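## Task

Leave the console with the MODE knob pressed in, CHECK switched on, the PROGRAM selector on P4 and the lever in the CYCLE position. The UNDER or OVER light must never light, not even briefly. It lights whenever MODE is out, CHECK is on and the lever is at CYCLE at the same moment while PROGRAM is on anything other than P4. The console is loose on the table, not fixed.

## Robot and tools

Robot: two UR7e-type six-joint arms, left_arm and right_arm, each carrying a Robotiq 2F-85 two-finger gripper and a wrist camera. Cameras (672x504 images each): cam_head_left, cam_head_right (fixed on a stand behind the arms), cam_left_wrist, cam_right_wrist. Because the console can slide, switch order matters: never let MODE out + CHECK on + lever at CYCLE coexist unless PROGRAM already shows the goal setting (P4 in scene 1, P3 in scene 2). Setting PROGRAM first is the safe habit.

Frames. Scene frame: origin at table-top height midway between the nominal bases, +z up, +x out over the table, left_arm toward +y. Actual base positions: left_arm (-0.046, +0.356, 0), right_arm (+0.066, -0.440, 0), each turned very slightly about z. Every hand pose, velocity and target an arm reports is in that arm's own base frame; fixed cameras and the table use the scene frame. Gripper axes: fingers point along its +z, close along its y; a block juts about 10 cm toward its +x. end_effector_position is the point between the pads when shut; closed fingertips reach about 19 mm further.

execute_actions(actions, cameras). actions is a list of actions; each action is a list of 1 to 15 rows, each row one 1/30 s step, and a short action repeats its final row until 15 steps (0.5 s) pass. Every row holds 18 numbers in [-1, 1], one list covering both arms: left dx, dy, dz, rx, ry, rz, left gripper position, force_limit, speed, then the same nine for the right. dx..rz are an offset, not a pose: measured from the arm's Hand target as it stood when that action began, along that arm's base axes, with rx, ry, rz as one rotation vector turning about the Hand target point. 1.0 = 0.6 m or 180 degrees. Rows within one action all count from that same start; a new action starts from the new Hand target, so repeating an offset keeps moving. Six zeros re-request the current Hand target. Gripper numbers are absolute commands, so always resend the values you want (a 0 is a real command). cameras: list of names, ["all"], or []; an empty actions list returns images and the scene number.

move(target, speed, blend, stop_force, zero, blocking, cameras). target: one 18-number row (same layout and scale as above) or up to 15 rows; every row is an offset from the Hand targets at the move's start, not from the previous row. speed: path top speed in m/s, 0.002 to 3.6 (default 0.25), rotations up to twice that in rad/s; one value or one per row. blend: corner rounding in m per row (0 = stop at each). stop_force: 3 to 120 N, one value for both arms; ends an arm's path when its wrist sensor feels that much push against its travel; use slow speeds with it, and omit it when backing off a contact. zero (true default) rezeroes before the move. blocking=false returns after about 0.5 s while the move runs (not allowed with stop_force). Total move is capped at 10 s. The result adds a move: line such as done, off_target, moving, held or fault, and limits=paced or limits=held.

wait(seconds 0 to 10): lets time run holding last commands. stop(): brakes a running move; fingers continue. zoom_image(camera, region=[x0, y0, x1, y1] pixels from top-left, each side at most 504) enlarges the latest image of a camera. zero_wrist_force(arm) rezeroes that arm's force sensor. read_manual(section="licences") gives licence text only. finished_scene(scene) ends scene 1 or 2 for good; the console must already hold the goal state.

Gripper: position +1 is fully open (85 mm), about -0.8 pads touch, -1 squeezes until blocked. force_limit and speed (-1 to +1) set grip force and finger speed (about 20, 85, 150 mm/s at -1, 0, +1); both start at +1. New force or speed only takes effect with a changed position (differ by 0.01 or more). object_status: 0 moving, 1 blocked while opening, 2 blocked while closing (a grip), 3 reached target or fully shut. position_measured is in counts: 3 open, ~78 = 60 mm, ~130 = 40 mm, ~180 = 20 mm, ~230 pads meet.

Results: end_effector_position (m), quaternion, velocities, Hand target (last commanded pose after clipping; next offsets count from it), joint positions and torques, wrist force/torque in the gripper's own axes plus the peak since last shown, Tool commands, motor temperatures. The gripper often settles a little short of its Hand target; resend the gap as an offset. Orientation commands are clipped to 32 degrees from the measured one per step.

Avoid: pushing hard or past a firm contact (the arm is stiff); ~150 N on any arm part or contact torque at a joint limit (135 N m for the three big joints, 25.2 N m for the wrists) halts that arm for 10 s. Don't knock the console off the table or slam it; steady it if needed. Keep the two arms apart: a firm touch between them can fail the scene, and a clearance check may hold commands. Don't route a path close past an arm's own base. Motors overheat when an arm is held stretched or pushes at an unreachable pose; at 85 °C the arm brakes for 30 to 60 s. Time spent thinking also counts as robot time.

Each tool is called after "Call:" by a JSON object that holds its "api" and its "payload", one argument or row to a line.

## Session

Call:
{"api": "execute_actions", "payload": {
  "actions": []
}}

Scene clock: 0.00 s.
left_arm: end_effector_position=(+0.7757, +0.1725, +0.2930) position_measured=3 object_status=3 end_effector_quat_wxyz=(+0.028, -0.510, +0.857, +0.066) | right_arm: end_effector_position=(+0.0906, +0.4928, +0.1019) position_measured=3 object_status=3 end_effector_quat_wxyz=(-0.403, -0.005, +0.896, -0.186)
Joint positions: left_arm=[0.004 -0.792 0.576 -1.335 -1.428 -1.072] | right_arm=[4.477 -2.108 -1.59 -1.7 2.243 1.077]
Joint velocities: within noise
Joint torques (N m): no reading
Motor temperatures (°C): left_arm=[45 39 40 37 48 37] | right_arm=[26 36 35 41 48 47]
Wrist force (N): no reading
Wrist torque (N m): no reading
Wrist force, peak (N): no reading
Hand target: left_arm +0.7757, +0.1725, +0.2930; +0.028, -0.510, +0.857, +0.066 | right_arm +0.0906, +0.4928, +0.1019; -0.403, -0.005, +0.896, -0.186
Tool commands: left_gripper/position=+1.0 left_gripper/force_limit=+1.0 left_gripper/speed=+1.0 right_gripper/position=+1.0 right_gripper/force_limit=+1.0 right_gripper/speed=+1.0

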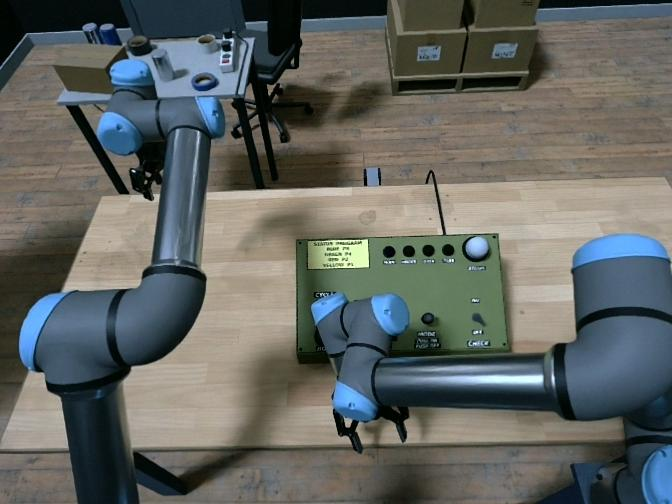

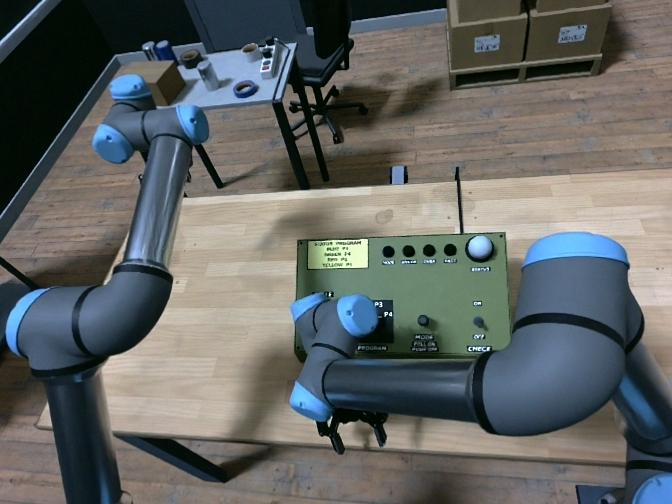

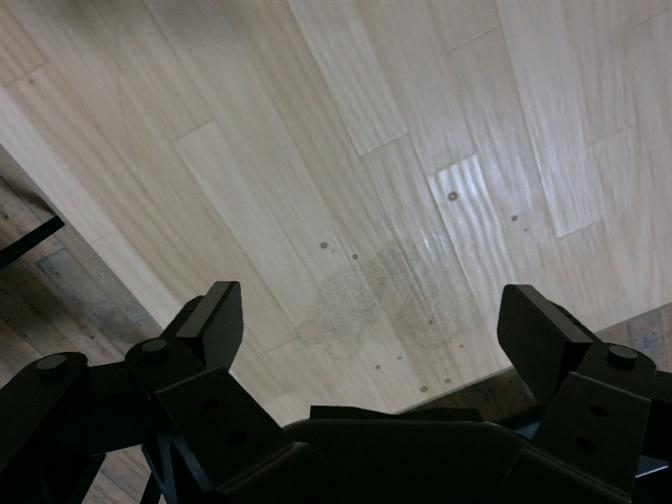

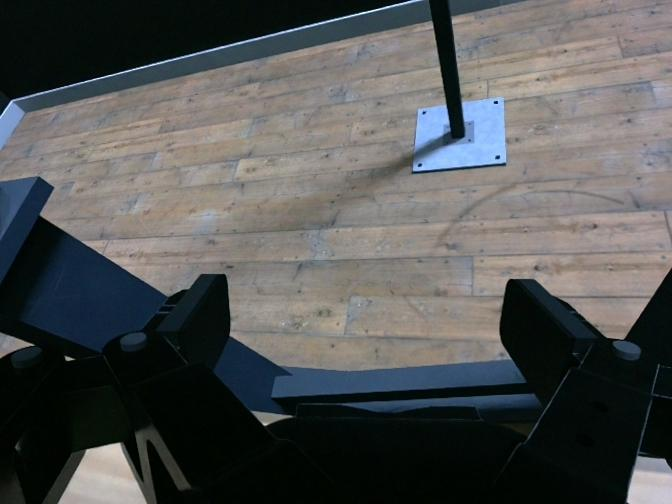

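Call:
{"api": "zoom_image", "payload": {
  "camera": "cam_head_left",
  "region": [280, 220, 530, 370]
}}

Call:
{"api": "zoom_image", "payload": {
  "camera": "cam_head_right",
  "region": [280, 220, 530, 370]
}}

Scaled by 2.016 from the camera's 672x504 image, which has a finer 960x720 frame.

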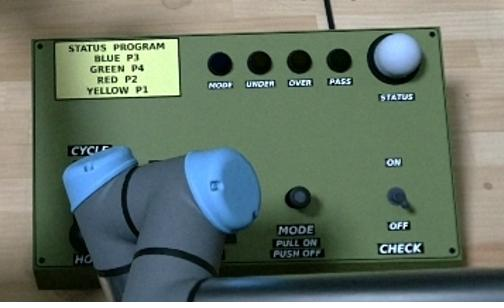

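Scaled by 2.016 from the camera's 672x504 image, which has a finer 960x720 frame.

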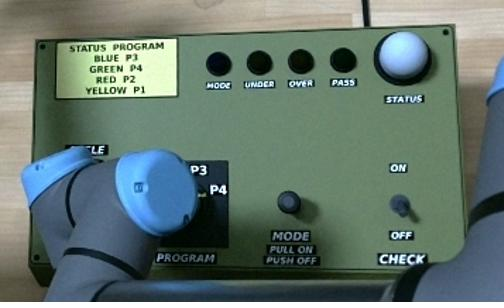

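Call:
{"api": "move", "payload": {
  "target": [
    [0,0,0,0,0,0,1,1,1,0,0,0.333,0,0,0,1,1,1],
    [0,0,0,0,0,0,1,1,1,0.607,-0.475,0.333,0,0,-0.3056,1,1,1]
  ],
  "speed": 0.35,
  "blend": 0.05,
  "cameras": ["cam_head_left", "cam_head_right"]
}}

Scene clock: 4.23 s.
left_arm: end_effector_position=(+0.7757, +0.1725, +0.2930) position_measured=3 object_status=3 end_effector_quat_wxyz=(+0.028, -0.510, +0.857, +0.066) | right_arm: end_effector_position=(+0.4547, +0.2080, +0.3017) position_measured=3 object_status=3 end_effector_quat_wxyz=(-0.444, +0.409, +0.797, +0.022)
Joint positions: left_arm=[0.004 -0.792 0.576 -1.335 -1.428 -1.072] | right_arm=[3.517 -1.954 -1.28 -2.164 2.243 1.077]
Joint torques (N m): left_arm=[0.32 -55.31 -24.46 -3.18 -0.11 0.08] | right_arm=[-9.84 43.19 22.07 2.76 -1.32 -0.65]
Wrist force (N): left_arm=[0.0 -0.4 0.1] | right_arm=[0.3 0.0 0.0]
Wrist torque (N m): left_arm=[-0.06 0.00 0.00] | right_arm=[0.03 -0.09 -0.02]
Wrist force, peak (N): left_arm=[0.1 -0.1 0.5] | right_arm=[-3.0 1.0 2.4]
Hand target: left_arm +0.7757, +0.1725, +0.2930; +0.028, -0.510, +0.857, +0.066 | right_arm +0.4548, +0.2078, +0.3017; -0.443, +0.410, +0.797, +0.022
Off the commanded pose: left_arm 0.000 m, 0 deg | right_arm 0.000 m, 0 deg.
move: done
Images, in order (width x height): cam_head_left 672x504, cam_head_right 672x504.

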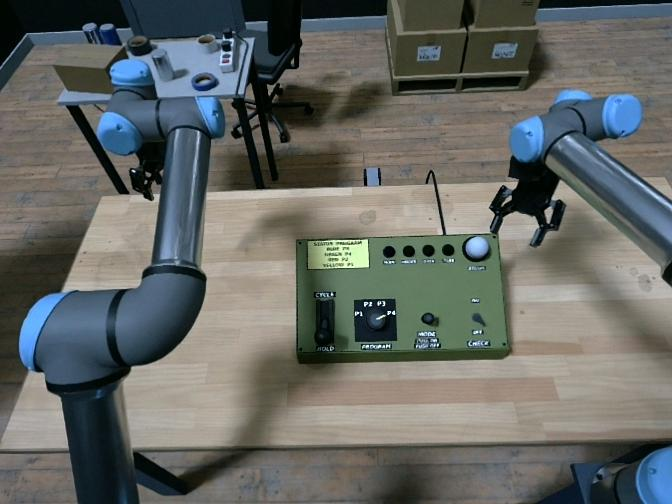

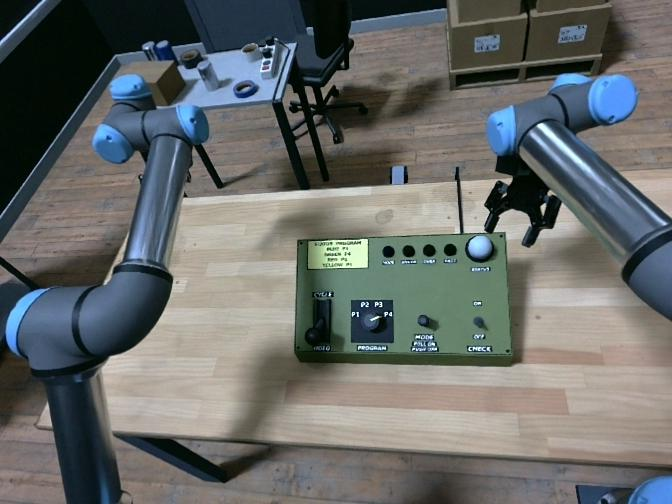

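Call:
{"api": "zoom_image", "payload": {
  "camera": "cam_head_left",
  "region": [290, 230, 520, 370]
}}

Call:
{"api": "zoom_image", "payload": {
  "camera": "cam_head_right",
  "region": [290, 230, 520, 370]
}}

Call:
{"api": "zoom_image", "payload": {
  "camera": "cam_head_left",
  "region": [300, 280, 410, 360]
}}

Call:
{"api": "zoom_image", "payload": {
  "camera": "cam_head_right",
  "region": [300, 280, 410, 360]
}}

Call:
{"api": "zoom_image", "payload": {
  "camera": "cam_head_left",
  "region": [400, 280, 510, 360]
}}

Scaled by 2.191 from the camera's 672x504 image, which has a finer 960x720 frame.

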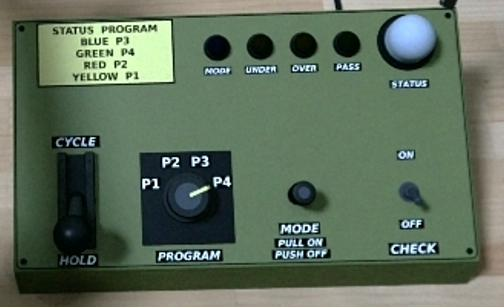

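Scaled by 2.191 from the camera's 672x504 image, which has a finer 960x720 frame.

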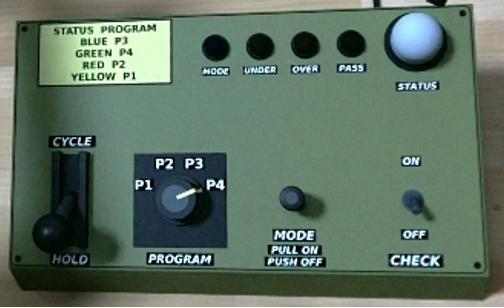

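Scaled by 4.582 from the camera's 672x504 image, which has a finer 960x720 frame.

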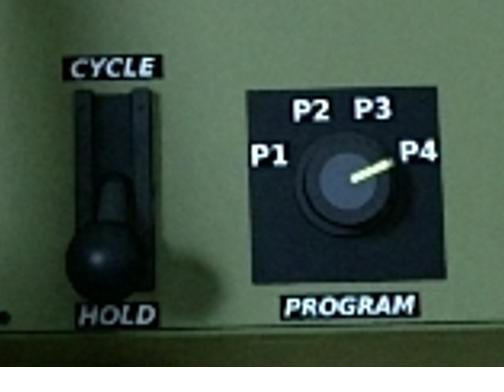

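Scaled by 4.582 from the camera's 672x504 image, which has a finer 960x720 frame.

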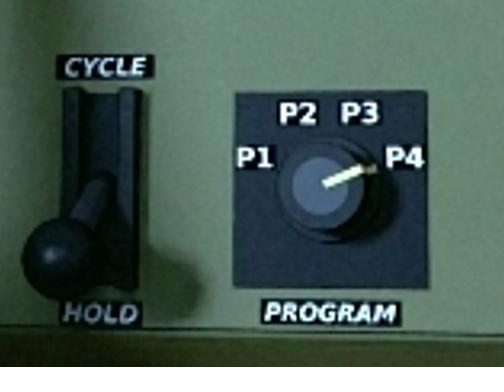

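Scaled by 4.582 from the camera's 672x504 image, which has a finer 960x720 frame.

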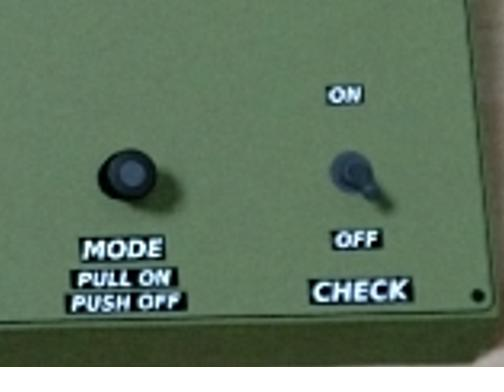

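Call:
{"api": "move", "payload": {
  "target": [0,0,0,0,0,0,1,1,1,-0.1,0.318,0,-0.2202,-0.1993,-0.1832,1,1,1],
  "speed": 0.35,
  "cameras": ["cam_head_left", "cam_head_right", "cam_right_wrist"]
}}

Scene clock: 8.67 s.
left_arm: end_effector_position=(+0.7757, +0.1725, +0.2930) position_measured=3 object_status=3 end_effector_quat_wxyz=(+0.028, -0.510, +0.857, +0.066) | right_arm: end_effector_position=(+0.3948, +0.3987, +0.3017) position_measured=3 object_status=3 end_effector_quat_wxyz=(-0.001, +0.707, +0.707, +0.000) end_effector_velocity=(+0.000, -0.001, -0.001) end_effector_angular_velocity=(-0.002, +0.002, -0.005)
Joint positions: left_arm=[0.004 -0.792 0.576 -1.335 -1.428 -1.072] | right_arm=[4.171 -1.699 -1.508 -1.507 1.573 2.6]
Joint velocities: left_arm=[within noise] | right_arm=[0 0 -0.002 -0.001 0 0.005]
Joint torques (N m): left_arm=[0.77 -55.7 -24.66 -3.04 0 0.21] | right_arm=[3.66 41.19 16.43 4.17 -1.29 1.52]
Wrist force (N): left_arm=[0.1 0.0 0.1] | right_arm=[0.1 0.0 1.1]
Wrist torque (N m): left_arm=[-0.01 -0.02 0.00] | right_arm=[0.10 -0.12 -0.17]
Wrist force, peak (N): left_arm=[0.2 -0.3 0.2] | right_arm=[2.2 -0.8 1.0]
Hand target: left_arm +0.7757, +0.1725, +0.2930; +0.028, -0.510, +0.857, +0.066 | right_arm +0.3948, +0.3986, +0.3017; -0.001, +0.707, +0.707, +0.000
Off the commanded pose: left_arm 0.000 m, 0 deg | right_arm 0.000 m, 0 deg.
move: done
Images, in order (width x height): cam_head_left 672x504, cam_head_right 672x504, cam_right_wrist 672x504.

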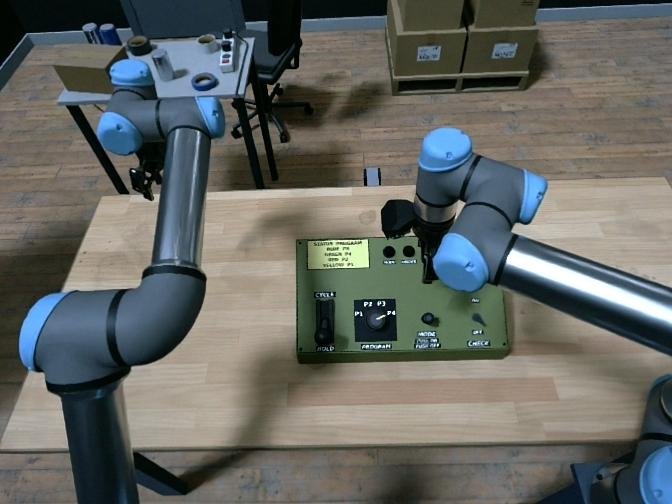

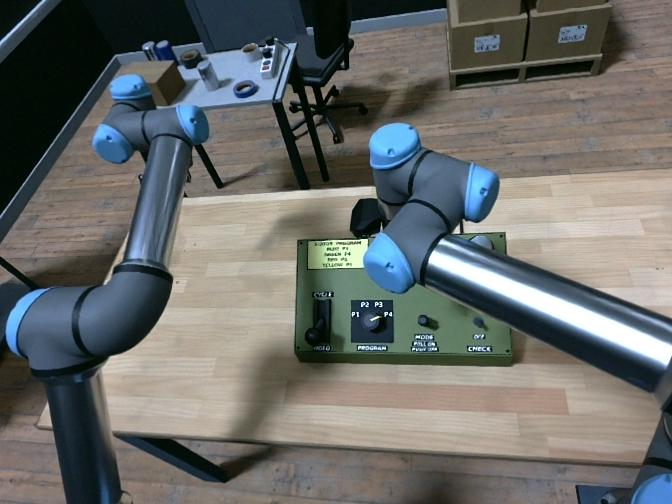

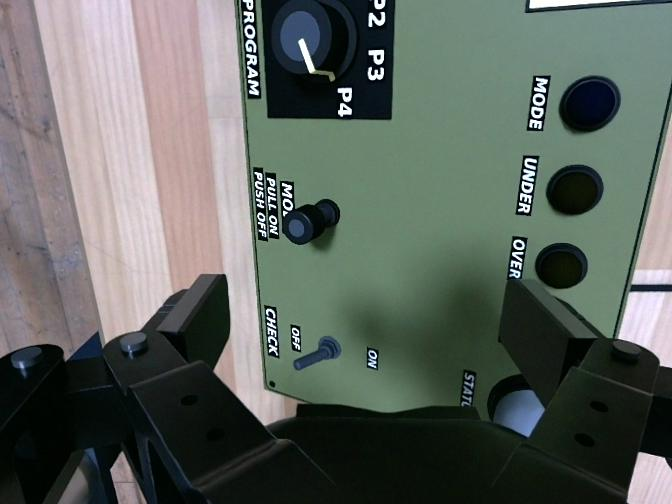

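Call:
{"api": "zoom_image", "payload": {
  "camera": "cam_right_wrist",
  "region": [230, 140, 430, 400]
}}

Call:
{"api": "zoom_image", "payload": {
  "camera": "cam_right_wrist",
  "region": [235, 0, 435, 130]
}}

Scaled by 1.938 from the camera's 672x504 image, which has a finer 960x720 frame.

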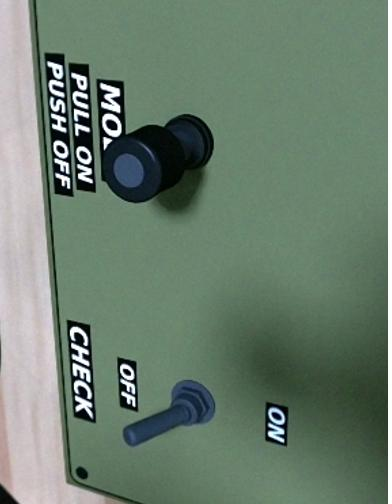

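Scaled by 2.520 from the camera's 672x504 image, which has a finer 960x720 frame.

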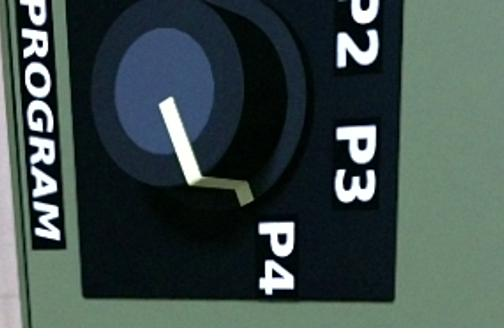

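Call:
{"api": "move", "payload": {
  "target": [0,0,0,0,0,0,1,1,1,-0.058,-0.117,-0.133,0,0,0,1,1,1],
  "speed": 0.25,
  "cameras": ["cam_head_left", "cam_head_right", "cam_right_wrist"]
}}

Call:
{"api": "zoom_image", "payload": {
  "camera": "cam_right_wrist",
  "region": [200, 100, 500, 400]
}}

Scene clock: 10.33 s.
left_arm: end_effector_position=(+0.7757, +0.1725, +0.2930) position_measured=3 object_status=3 end_effector_quat_wxyz=(+0.028, -0.510, +0.857, +0.066) | right_arm: end_effector_position=(+0.3600, +0.3284, +0.2220) position_measured=3 object_status=3 end_effector_quat_wxyz=(-0.001, +0.707, +0.707, +0.000)
Joint positions: left_arm=[0.004 -0.792 0.576 -1.335 -1.428 -1.072] | right_arm=[4.157 -1.553 -1.869 -1.291 1.572 2.586]
Joint torques (N m): left_arm=[-0.28 -55.21 -24.5 -3.26 0.07 0.35] | right_arm=[11.66 17.64 14.98 4.51 -2.43 1.51]
Wrist force (N): left_arm=[0.1 -0.2 0.1] | right_arm=[0.3 0.1 1.1]
Wrist torque (N m): left_arm=[-0.03 -0.02 -0.01] | right_arm=[0.09 -0.20 -0.18]
Wrist force, peak (N): left_arm=[0.1 -0.4 0.4] | right_arm=[-2.1 -0.9 3.4]
Hand target: left_arm +0.7757, +0.1725, +0.2930; +0.028, -0.510, +0.857, +0.066 | right_arm +0.3600, +0.3284, +0.2219; -0.001, +0.707, +0.707, +0.000
Off the commanded pose: left_arm 0.000 m, 0 deg | right_arm 0.000 m, 0 deg.
move: done
Images, in order (width x height): cam_head_left 672x504, cam_head_right 672x504, cam_right_wrist 672x504.

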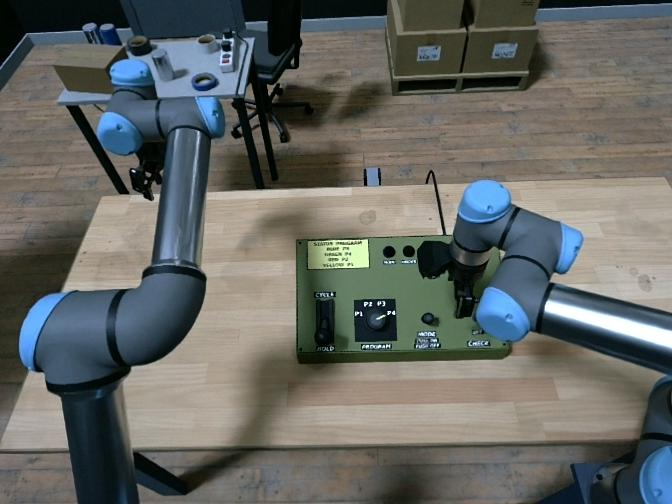

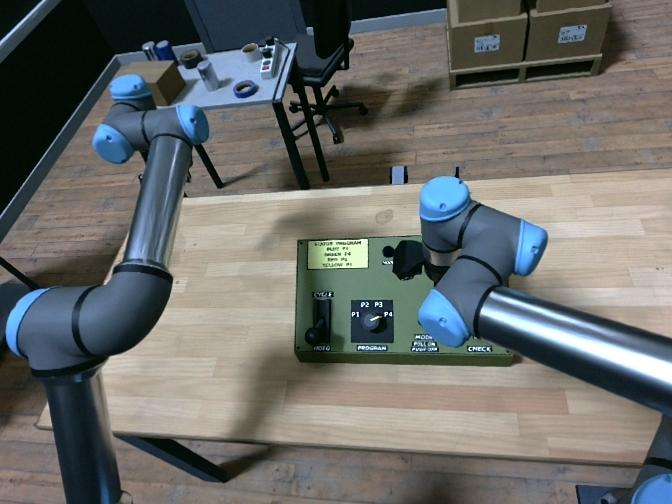

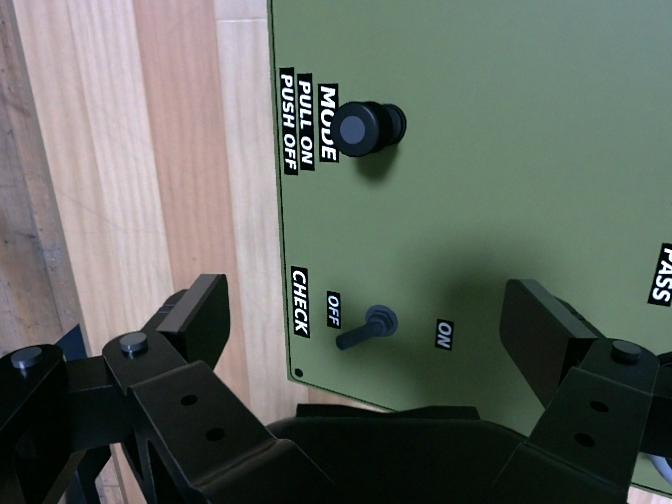

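Scaled by 1.680 from the camera's 672x504 image, which has a finer 960x720 frame.

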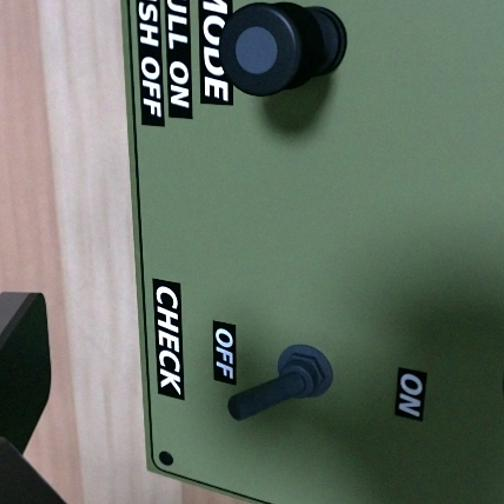

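Call:
{"api": "move", "payload": {
  "target": [-0.493,-0.4875,0.0617,-0.0428,-0.0173,0.158,1,1,1,-0.038,0.0785,-0.058,0,-0.122,0,-0.9,-1,0],
  "speed": 0.3,
  "cameras": ["all"]
}}

Call:
{"api": "zoom_image", "payload": {
  "camera": "cam_right_wrist",
  "region": [200, 150, 500, 450]
}}

Call:
{"api": "zoom_image", "payload": {
  "camera": "cam_left_wrist",
  "region": [200, 0, 500, 300]
}}

Scene clock: 15.60 s.
left_arm: end_effector_position=(+0.4800, -0.1199, +0.3299) position_measured=3 object_status=3 end_effector_quat_wxyz=(+0.000, +0.707, -0.707, +0.000) | right_arm: end_effector_position=(+0.3371, +0.3755, +0.1871) position_measured=232 object_status=3 end_effector_quat_wxyz=(+0.134, +0.694, +0.694, +0.134)
Joint positions: left_arm=[-0.518 -1.607 1.608 -1.571 -1.571 -2.089] | right_arm=[4.444 -1.51 -2.085 -1.011 1.204 2.853]
Joint torques (N m): left_arm=[-8.77 -27.82 -32.71 -1.59 -1.06 -1.56] | right_arm=[-9.34 17.44 32.62 2.92 0.03 0.1]
Wrist force (N): left_arm=[-0.6 0.2 -0.1] | right_arm=[-0.5 0.0 1.0]
Wrist torque (N m): left_arm=[0.01 0.06 -0.06] | right_arm=[0.16 -0.07 -0.35]
Wrist force, peak (N): left_arm=[-3.8 -0.8 0.7] | right_arm=[0.2 -0.9 1.6]
Hand target: left_arm +0.4799, -0.1200, +0.3300; +0.000, +0.707, -0.707, +0.000 | right_arm +0.3372, +0.3755, +0.1871; +0.134, +0.694, +0.694, +0.134
Off the commanded pose: left_arm 0.000 m, 0 deg | right_arm 0.000 m, 0 deg.
move: done

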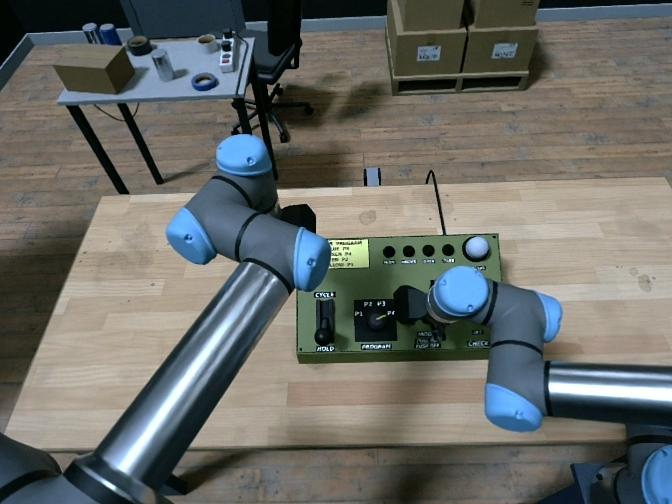

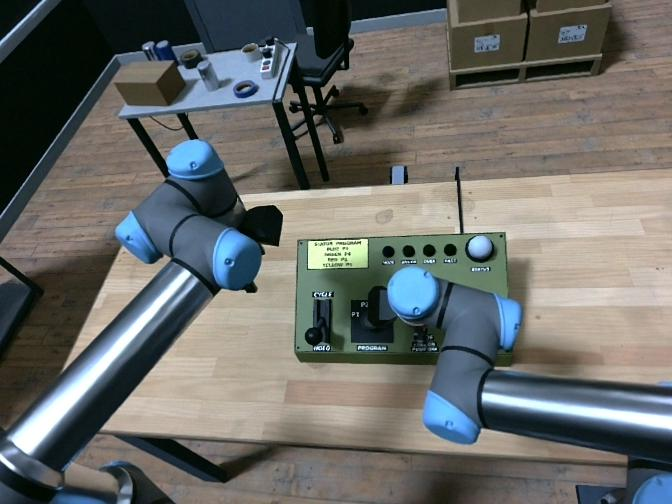

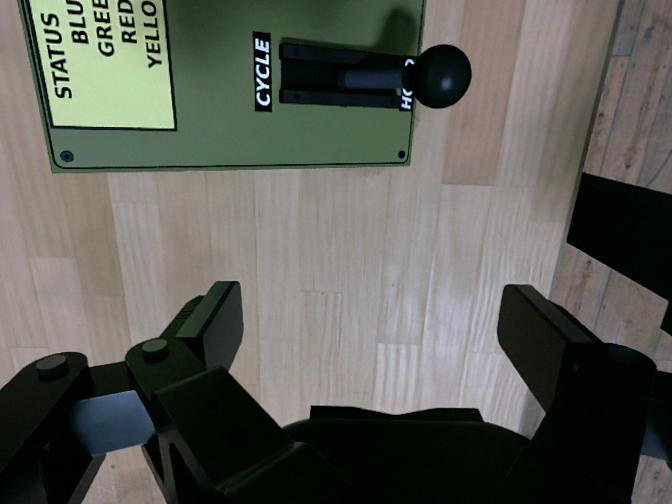

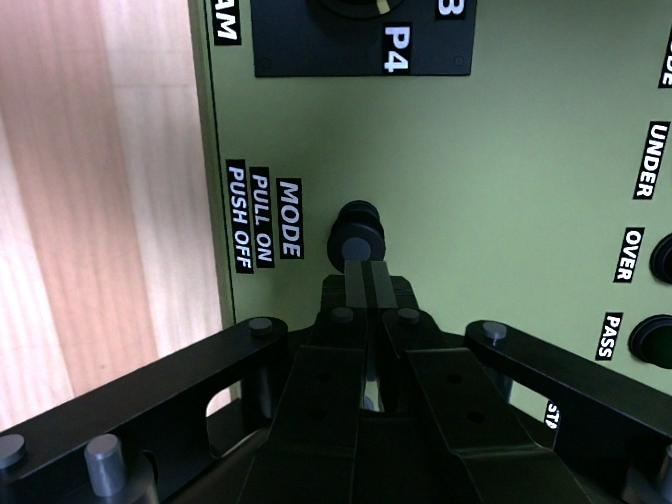

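Scaled by 1.680 from the camera's 672x504 image, which has a finer 960x720 frame.

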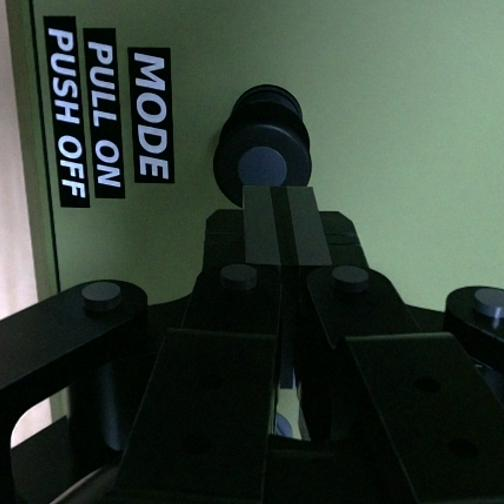

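Scaled by 1.680 from the camera's 672x504 image, which has a finer 960x720 frame.

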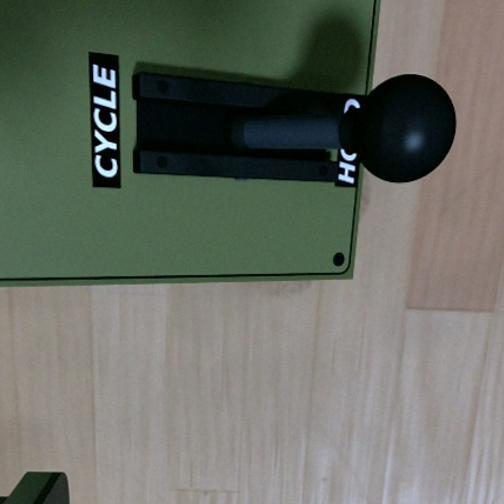

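Call:
{"api": "move", "payload": {
  "target": [-0.0667,-0.05,-0.133,0,0,0,1,1,1,0.0105,0,-0.0387,0,0,0,-0.9,-1,0],
  "speed": 0.15,
  "cameras": ["cam_left_wrist", "cam_right_wrist"]
}}

Call:
{"api": "zoom_image", "payload": {
  "camera": "cam_right_wrist",
  "region": [250, 150, 450, 350]
}}

Call:
{"api": "zoom_image", "payload": {
  "camera": "cam_left_wrist",
  "region": [200, 0, 500, 300]
}}

Scene clock: 17.27 s.
left_arm: end_effector_position=(+0.4399, -0.1500, +0.2502) position_measured=3 object_status=3 end_effector_quat_wxyz=(+0.000, +0.707, -0.707, +0.000) | right_arm: end_effector_position=(+0.3435, +0.3754, +0.1638) position_measured=232 object_status=3 end_effector_quat_wxyz=(+0.134, +0.694, +0.694, +0.134)
Joint positions: left_arm=[-0.619 -1.662 1.863 -1.772 -1.571 -2.191] | right_arm=[4.43 -1.549 -2.116 -0.935 1.205 2.838]
Joint torques (N m): left_arm=[2.11 -13.63 -25.45 -4.04 1.28 1.1] | right_arm=[10.82 31.5 30.23 2.38 0.93 1.27]
Wrist force (N): left_arm=[-0.7 0.0 0.1] | right_arm=[-0.7 -0.2 1.3]
Wrist torque (N m): left_arm=[0.02 0.03 -0.05] | right_arm=[0.11 -0.02 -0.31]
Wrist force, peak (N): left_arm=[-1.4 -0.6 -2.0] | right_arm=[-0.8 -0.2 1.9]
Hand target: left_arm +0.4399, -0.1500, +0.2502; +0.000, +0.707, -0.707, +0.000 | right_arm +0.3435, +0.3755, +0.1639; +0.134, +0.694, +0.694, +0.134
Off the commanded pose: left_arm 0.000 m, 0 deg | right_arm 0.000 m, 0 deg.
move: done
Images, in order (width x height): cam_left_wrist 672x504, cam_right_wrist 672x504.

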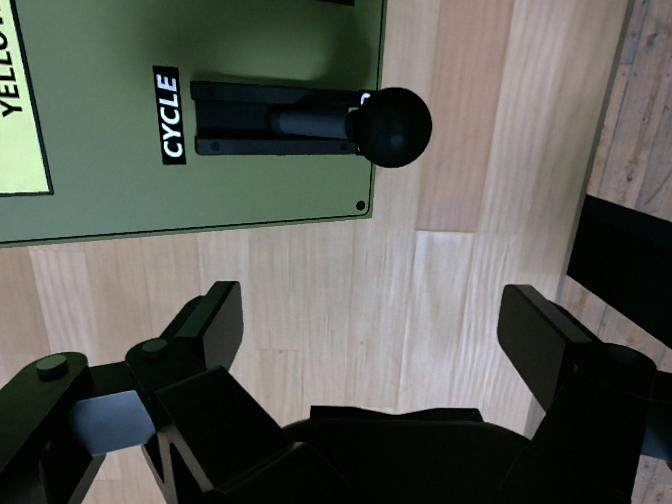

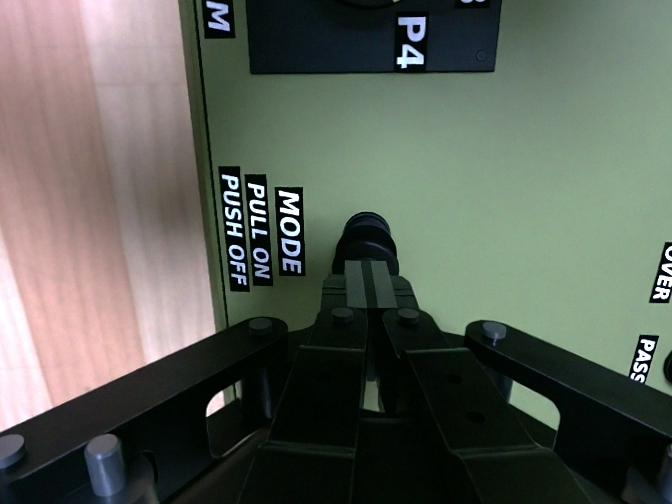

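Scaled by 2.520 from the camera's 672x504 image, which has a finer 960x720 frame.

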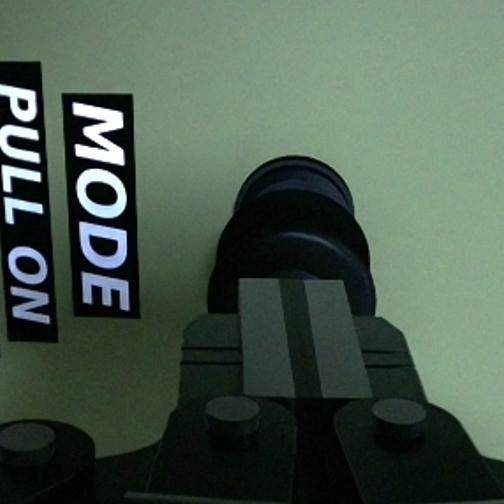

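Scaled by 1.680 from the camera's 672x504 image, which has a finer 960x720 frame.

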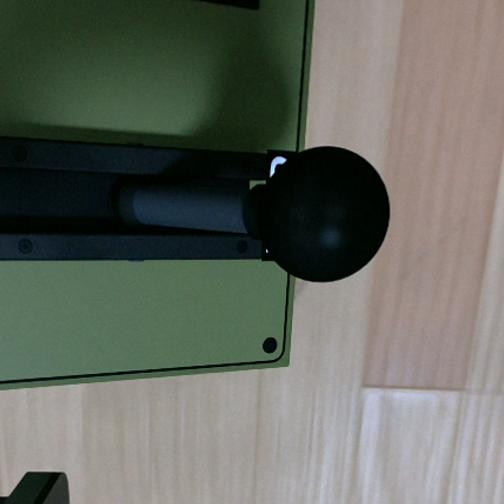

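Call:
{"api": "move", "payload": {
  "target": [0,0,0,0,0,0,1,1,1,0.0219,0,-0.0541,0,0,0,-0.9,-1,0],
  "speed": 0.02,
  "stop_force": 18,
  "cameras": ["cam_right_wrist", "cam_head_left"]
}}

Call:
{"api": "zoom_image", "payload": {
  "camera": "cam_right_wrist",
  "region": [250, 150, 450, 350]
}}

Scene clock: 19.17 s.
left_arm: end_effector_position=(+0.4399, -0.1500, +0.2502) position_measured=3 object_status=3 end_effector_quat_wxyz=(+0.000, +0.707, -0.707, +0.000) | right_arm: end_effector_position=(+0.3480, +0.3755, +0.1528) position_measured=232 object_status=3 end_effector_quat_wxyz=(+0.134, +0.694, +0.694, +0.134)
Joint positions: left_arm=[-0.619 -1.662 1.864 -1.772 -1.571 -2.191] | right_arm=[4.42 -1.572 -2.128 -0.897 1.206 2.827]
Joint torques (N m): left_arm=[8.48 -13.27 -13.68 -4.72 0 -1.5] | right_arm=[9.08 28.06 27.16 4.34 -3.17 1.04]
Wrist force (N): left_arm=[-0.8 0.2 -0.1] | right_arm=[-2.9 -0.2 -10.6]
Wrist torque (N m): left_arm=[0.04 0.05 -0.05] | right_arm=[0.21 -0.03 -0.34]
Wrist force, peak (N): left_arm=[-0.9 0.1 0.0] | right_arm=[-25.4 -9.4 -59.3]
Hand target: left_arm +0.4399, -0.1500, +0.2502; +0.000, +0.707, -0.707, +0.000 | right_arm +0.3480, +0.3755, +0.1528; +0.134, +0.694, +0.694, +0.134 (not the last commanded pose)
Off the commanded pose: left_arm 0.000 m, 0 deg | right_arm 0.023 m, 0 deg.
move: contact (right_arm)
Images, in order (width x height): cam_head_left 672x504, cam_right_wrist 672x504.

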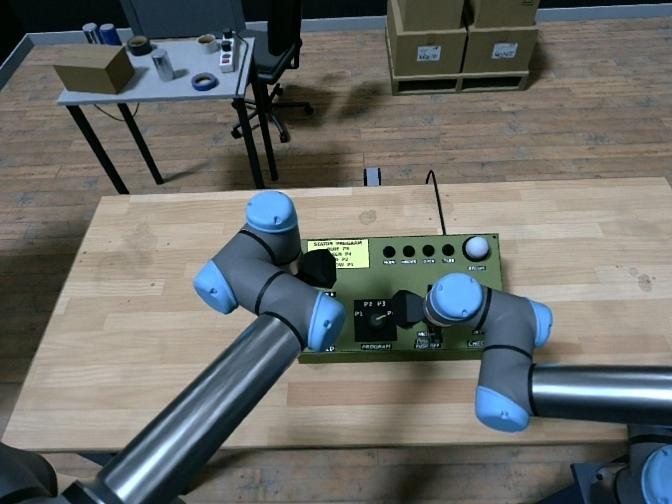

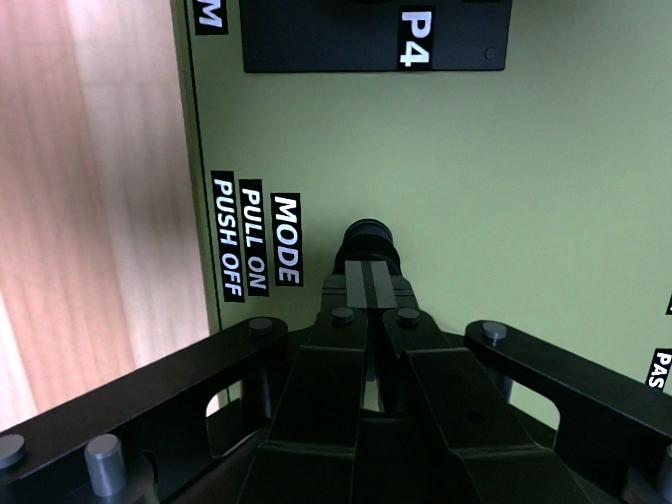

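Scaled by 2.520 from the camera's 672x504 image, which has a finer 960x720 frame.

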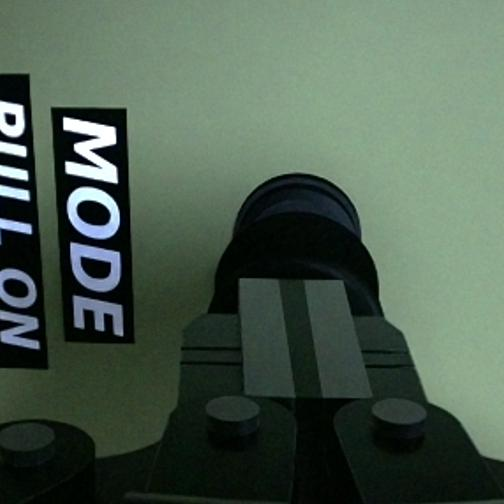

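Call:
{"api": "move", "payload": {
  "target": [0,0,0,0,0,0,1,1,1,0.0156,0,-0.0386,0,0,0,-0.9,-1,0],
  "speed": 0.004,
  "stop_force": 25,
  "cameras": ["cam_right_wrist"]
}}

Call:
{"api": "zoom_image", "payload": {
  "camera": "cam_right_wrist",
  "region": [250, 150, 450, 350]
}}

Scene clock: 22.23 s.
left_arm: end_effector_position=(+0.4399, -0.1500, +0.2502) position_measured=3 object_status=3 end_effector_quat_wxyz=(+0.000, +0.707, -0.707, +0.000) | right_arm: end_effector_position=(+0.3481, +0.3757, +0.1525) position_measured=232 object_status=3 end_effector_quat_wxyz=(+0.134, +0.694, +0.694, +0.135)
Joint positions: left_arm=[-0.619 -1.662 1.864 -1.772 -1.571 -2.191] | right_arm=[4.42 -1.573 -2.128 -0.895 1.206 2.827]
Joint torques (N m): left_arm=[7.98 -13.19 -13.76 -4.95 -1.71 -1.09] | right_arm=[10.21 16.5 24.57 3.34 -1.83 1.31]
Wrist force (N): left_arm=[-0.8 0.1 -0.1] | right_arm=[-20.7 -5.4 -40.5]
Wrist torque (N m): left_arm=[0.03 0.05 -0.05] | right_arm=[0.11 0.08 -0.23]
Wrist force, peak (N): left_arm=[-0.9 0.0 -0.1] | right_arm=[-24.0 -7.6 -48.1]
Hand target: left_arm +0.4399, -0.1500, +0.2502; +0.000, +0.707, -0.707, +0.000 | right_arm +0.3481, +0.3757, +0.1526; +0.134, +0.694, +0.694, +0.135 (not the last commanded pose)
Off the commanded pose: left_arm 0.000 m, 0 deg | right_arm 0.025 m, 0 deg.
move: contact (right_arm)
Images, in order (width x height): cam_right_wrist 672x504.

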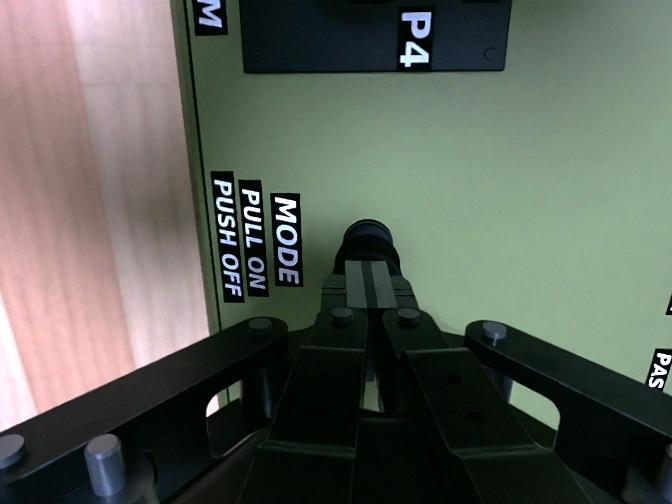

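Scaled by 2.520 from the camera's 672x504 image, which has a finer 960x720 frame.

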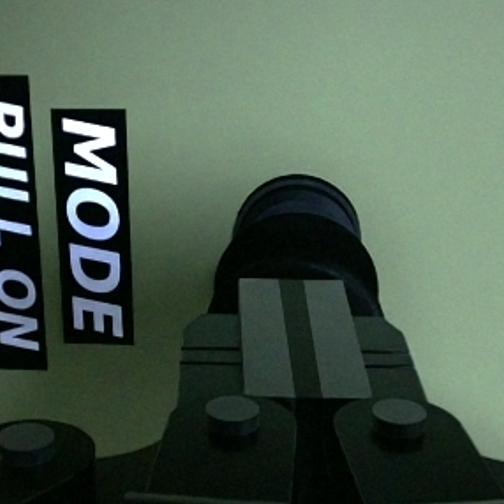

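Call:
{"api": "move", "payload": {
  "target": [
    [0,0,0,0,0,0,1,1,1,-0.0125,0,0.031,0,0,0,-0.9,-1,0],
    [0,0,0,0,0,0,1,1,1,-0.05,-0.15,0.1,0,0,0,-0.9,-1,0]
  ],
  "speed": [0.05, 0.2],
  "blend": [0.01, 0],
  "cameras": ["cam_right_wrist", "cam_head_left"]
}}

Call:
{"api": "zoom_image", "payload": {
  "camera": "cam_right_wrist",
  "region": [250, 50, 500, 300]
}}

Scene clock: 23.77 s.
left_arm: end_effector_position=(+0.4399, -0.1500, +0.2502) position_measured=3 object_status=3 end_effector_quat_wxyz=(+0.000, +0.707, -0.707, +0.000) | right_arm: end_effector_position=(+0.3181, +0.2857, +0.2125) position_measured=232 object_status=3 end_effector_quat_wxyz=(+0.134, +0.694, +0.694, +0.134)
Joint positions: left_arm=[-0.619 -1.662 1.864 -1.772 -1.571 -2.191] | right_arm=[4.428 -1.25 -2.219 -1.13 1.205 2.836]
Joint torques (N m): left_arm=[7.92 -13.22 -12.94 -4.82 -1.32 -1.09] | right_arm=[11.93 18.21 31.75 2.2 -3 -0.08]
Wrist force (N): left_arm=[-0.7 0.1 0.2] | right_arm=[0.0 1.0 1.6]
Wrist torque (N m): left_arm=[0.02 0.03 -0.04] | right_arm=[0.29 -0.14 -0.41]
Wrist force, peak (N): left_arm=[-0.9 0.0 0.3] | right_arm=[-20.9 -5.3 -40.5]
Hand target: left_arm +0.4399, -0.1500, +0.2502; +0.000, +0.707, -0.707, +0.000 | right_arm +0.3181, +0.2857, +0.2126; +0.134, +0.694, +0.694, +0.135
Off the commanded pose: left_arm 0.000 m, 0 deg | right_arm 0.000 m, 0 deg.
move: done
Images, in order (width x height): cam_head_left 672x504, cam_right_wrist 672x504.

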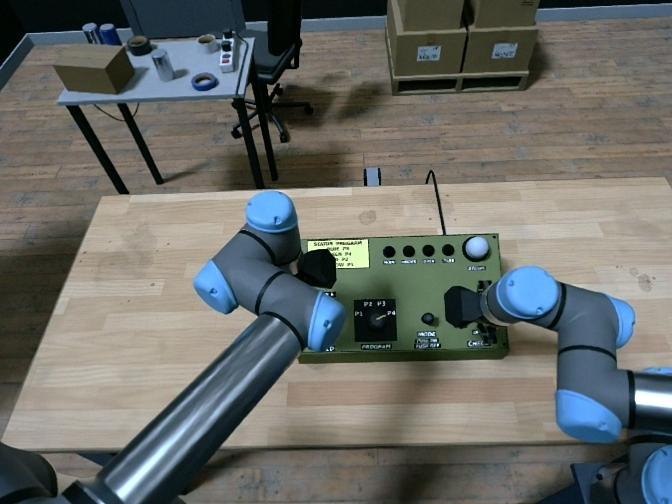

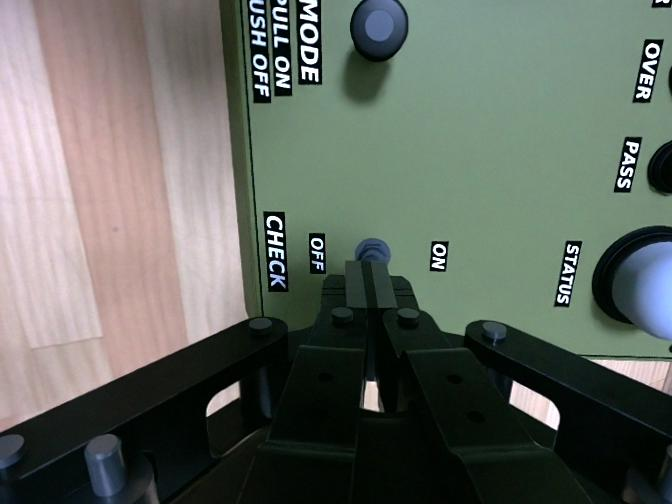

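Scaled by 2.016 from the camera's 672x504 image, which has a finer 960x720 frame.

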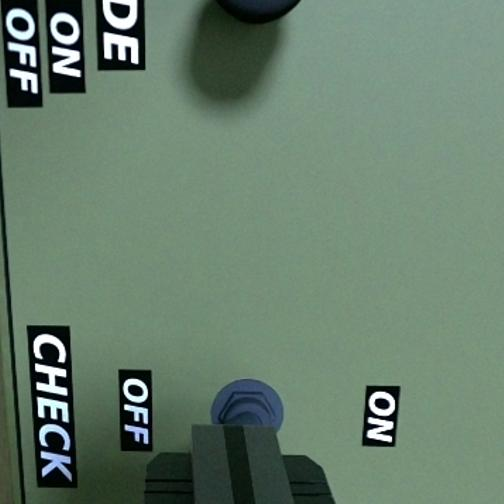

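Call:
{"api": "zoom_image", "payload": {
  "camera": "cam_head_left",
  "region": [400, 290, 500, 360]
}}

Call:
{"api": "zoom_image", "payload": {
  "camera": "cam_head_left",
  "region": [300, 225, 510, 275]
}}

Scaled by 5.040 from the camera's 672x504 image, which has a finer 960x720 frame.

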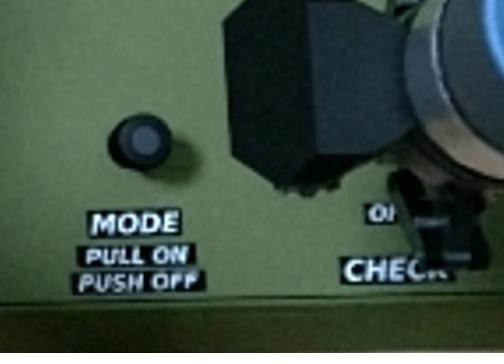

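Scaled by 2.400 from the camera's 672x504 image, which has a finer 960x720 frame.

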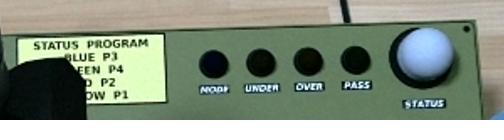

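Call:
{"api": "move", "payload": {
  "target": [0,0,0,0,0,0,1,1,1,-0.0153,-0.0483,-0.1137,0,0,0,-0.9,-1,0],
  "speed": 0.15,
  "cameras": ["cam_right_wrist", "cam_left_wrist"]
}}

Call:
{"api": "zoom_image", "payload": {
  "camera": "cam_right_wrist",
  "region": [270, 150, 470, 350]
}}

Scene clock: 25.53 s.
left_arm: end_effector_position=(+0.4399, -0.1500, +0.2502) position_measured=3 object_status=3 end_effector_quat_wxyz=(+0.000, +0.707, -0.707, +0.000) | right_arm: end_effector_position=(+0.3089, +0.2568, +0.1443) position_measured=232 object_status=3 end_effector_quat_wxyz=(+0.134, +0.694, +0.695, +0.134)
Joint positions: left_arm=[-0.619 -1.662 1.864 -1.772 -1.571 -2.191] | right_arm=[4.43 -1.25 -2.41 -0.941 1.205 2.838]
Joint torques (N m): left_arm=[8.62 -13.06 -14.33 -4.8 -1.57 -1.25] | right_arm=[-9.52 16.41 14.62 4.74 -2.68 -1.04]
Wrist force (N): left_arm=[-0.6 0.1 0.0] | right_arm=[0.1 1.0 1.6]
Wrist torque (N m): left_arm=[0.03 0.03 -0.04] | right_arm=[0.32 -0.15 -0.43]
Wrist force, peak (N): left_arm=[-0.9 0.1 -0.1] | right_arm=[-0.9 0.1 3.6]
Hand target: left_arm +0.4399, -0.1500, +0.2502; +0.000, +0.707, -0.707, +0.000 | right_arm +0.3089, +0.2567, +0.1443; +0.134, +0.694, +0.694, +0.135
Off the commanded pose: left_arm 0.000 m, 0 deg | right_arm 0.000 m, 0 deg.
move: done
Images, in order (width x height): cam_left_wrist 672x504, cam_right_wrist 672x504.

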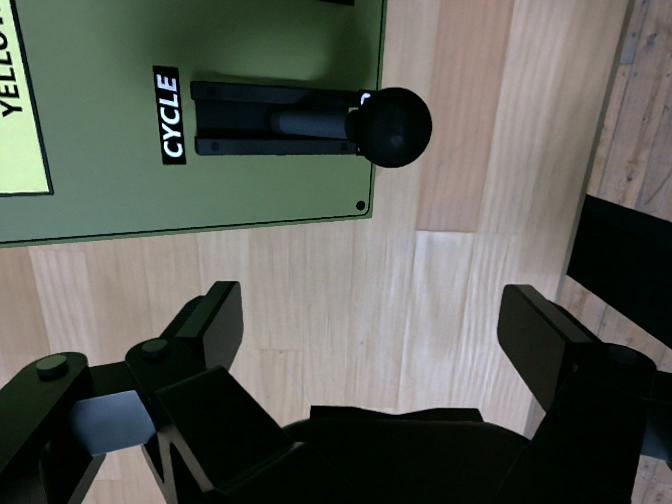

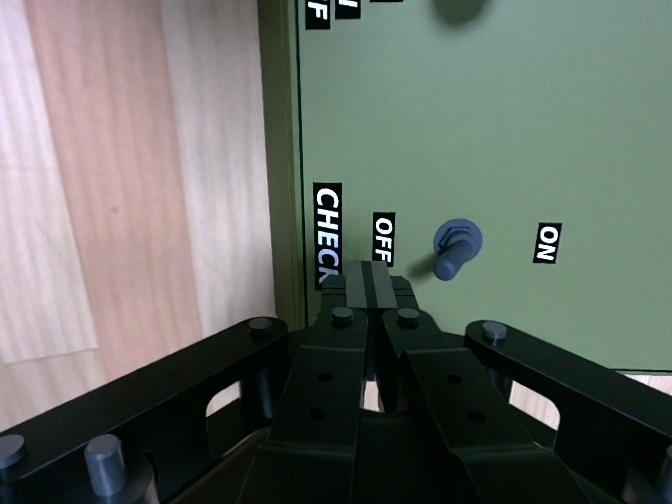

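Scaled by 2.520 from the camera's 672x504 image, which has a finer 960x720 frame.

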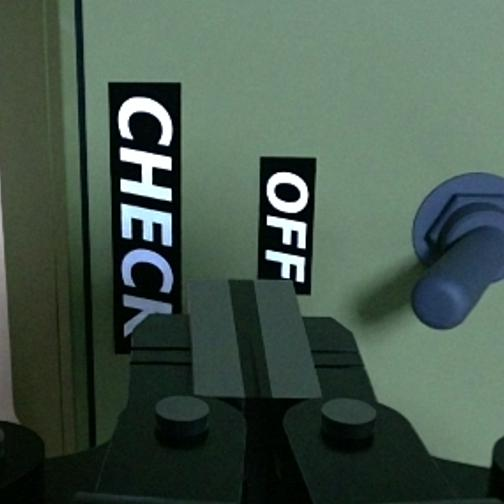

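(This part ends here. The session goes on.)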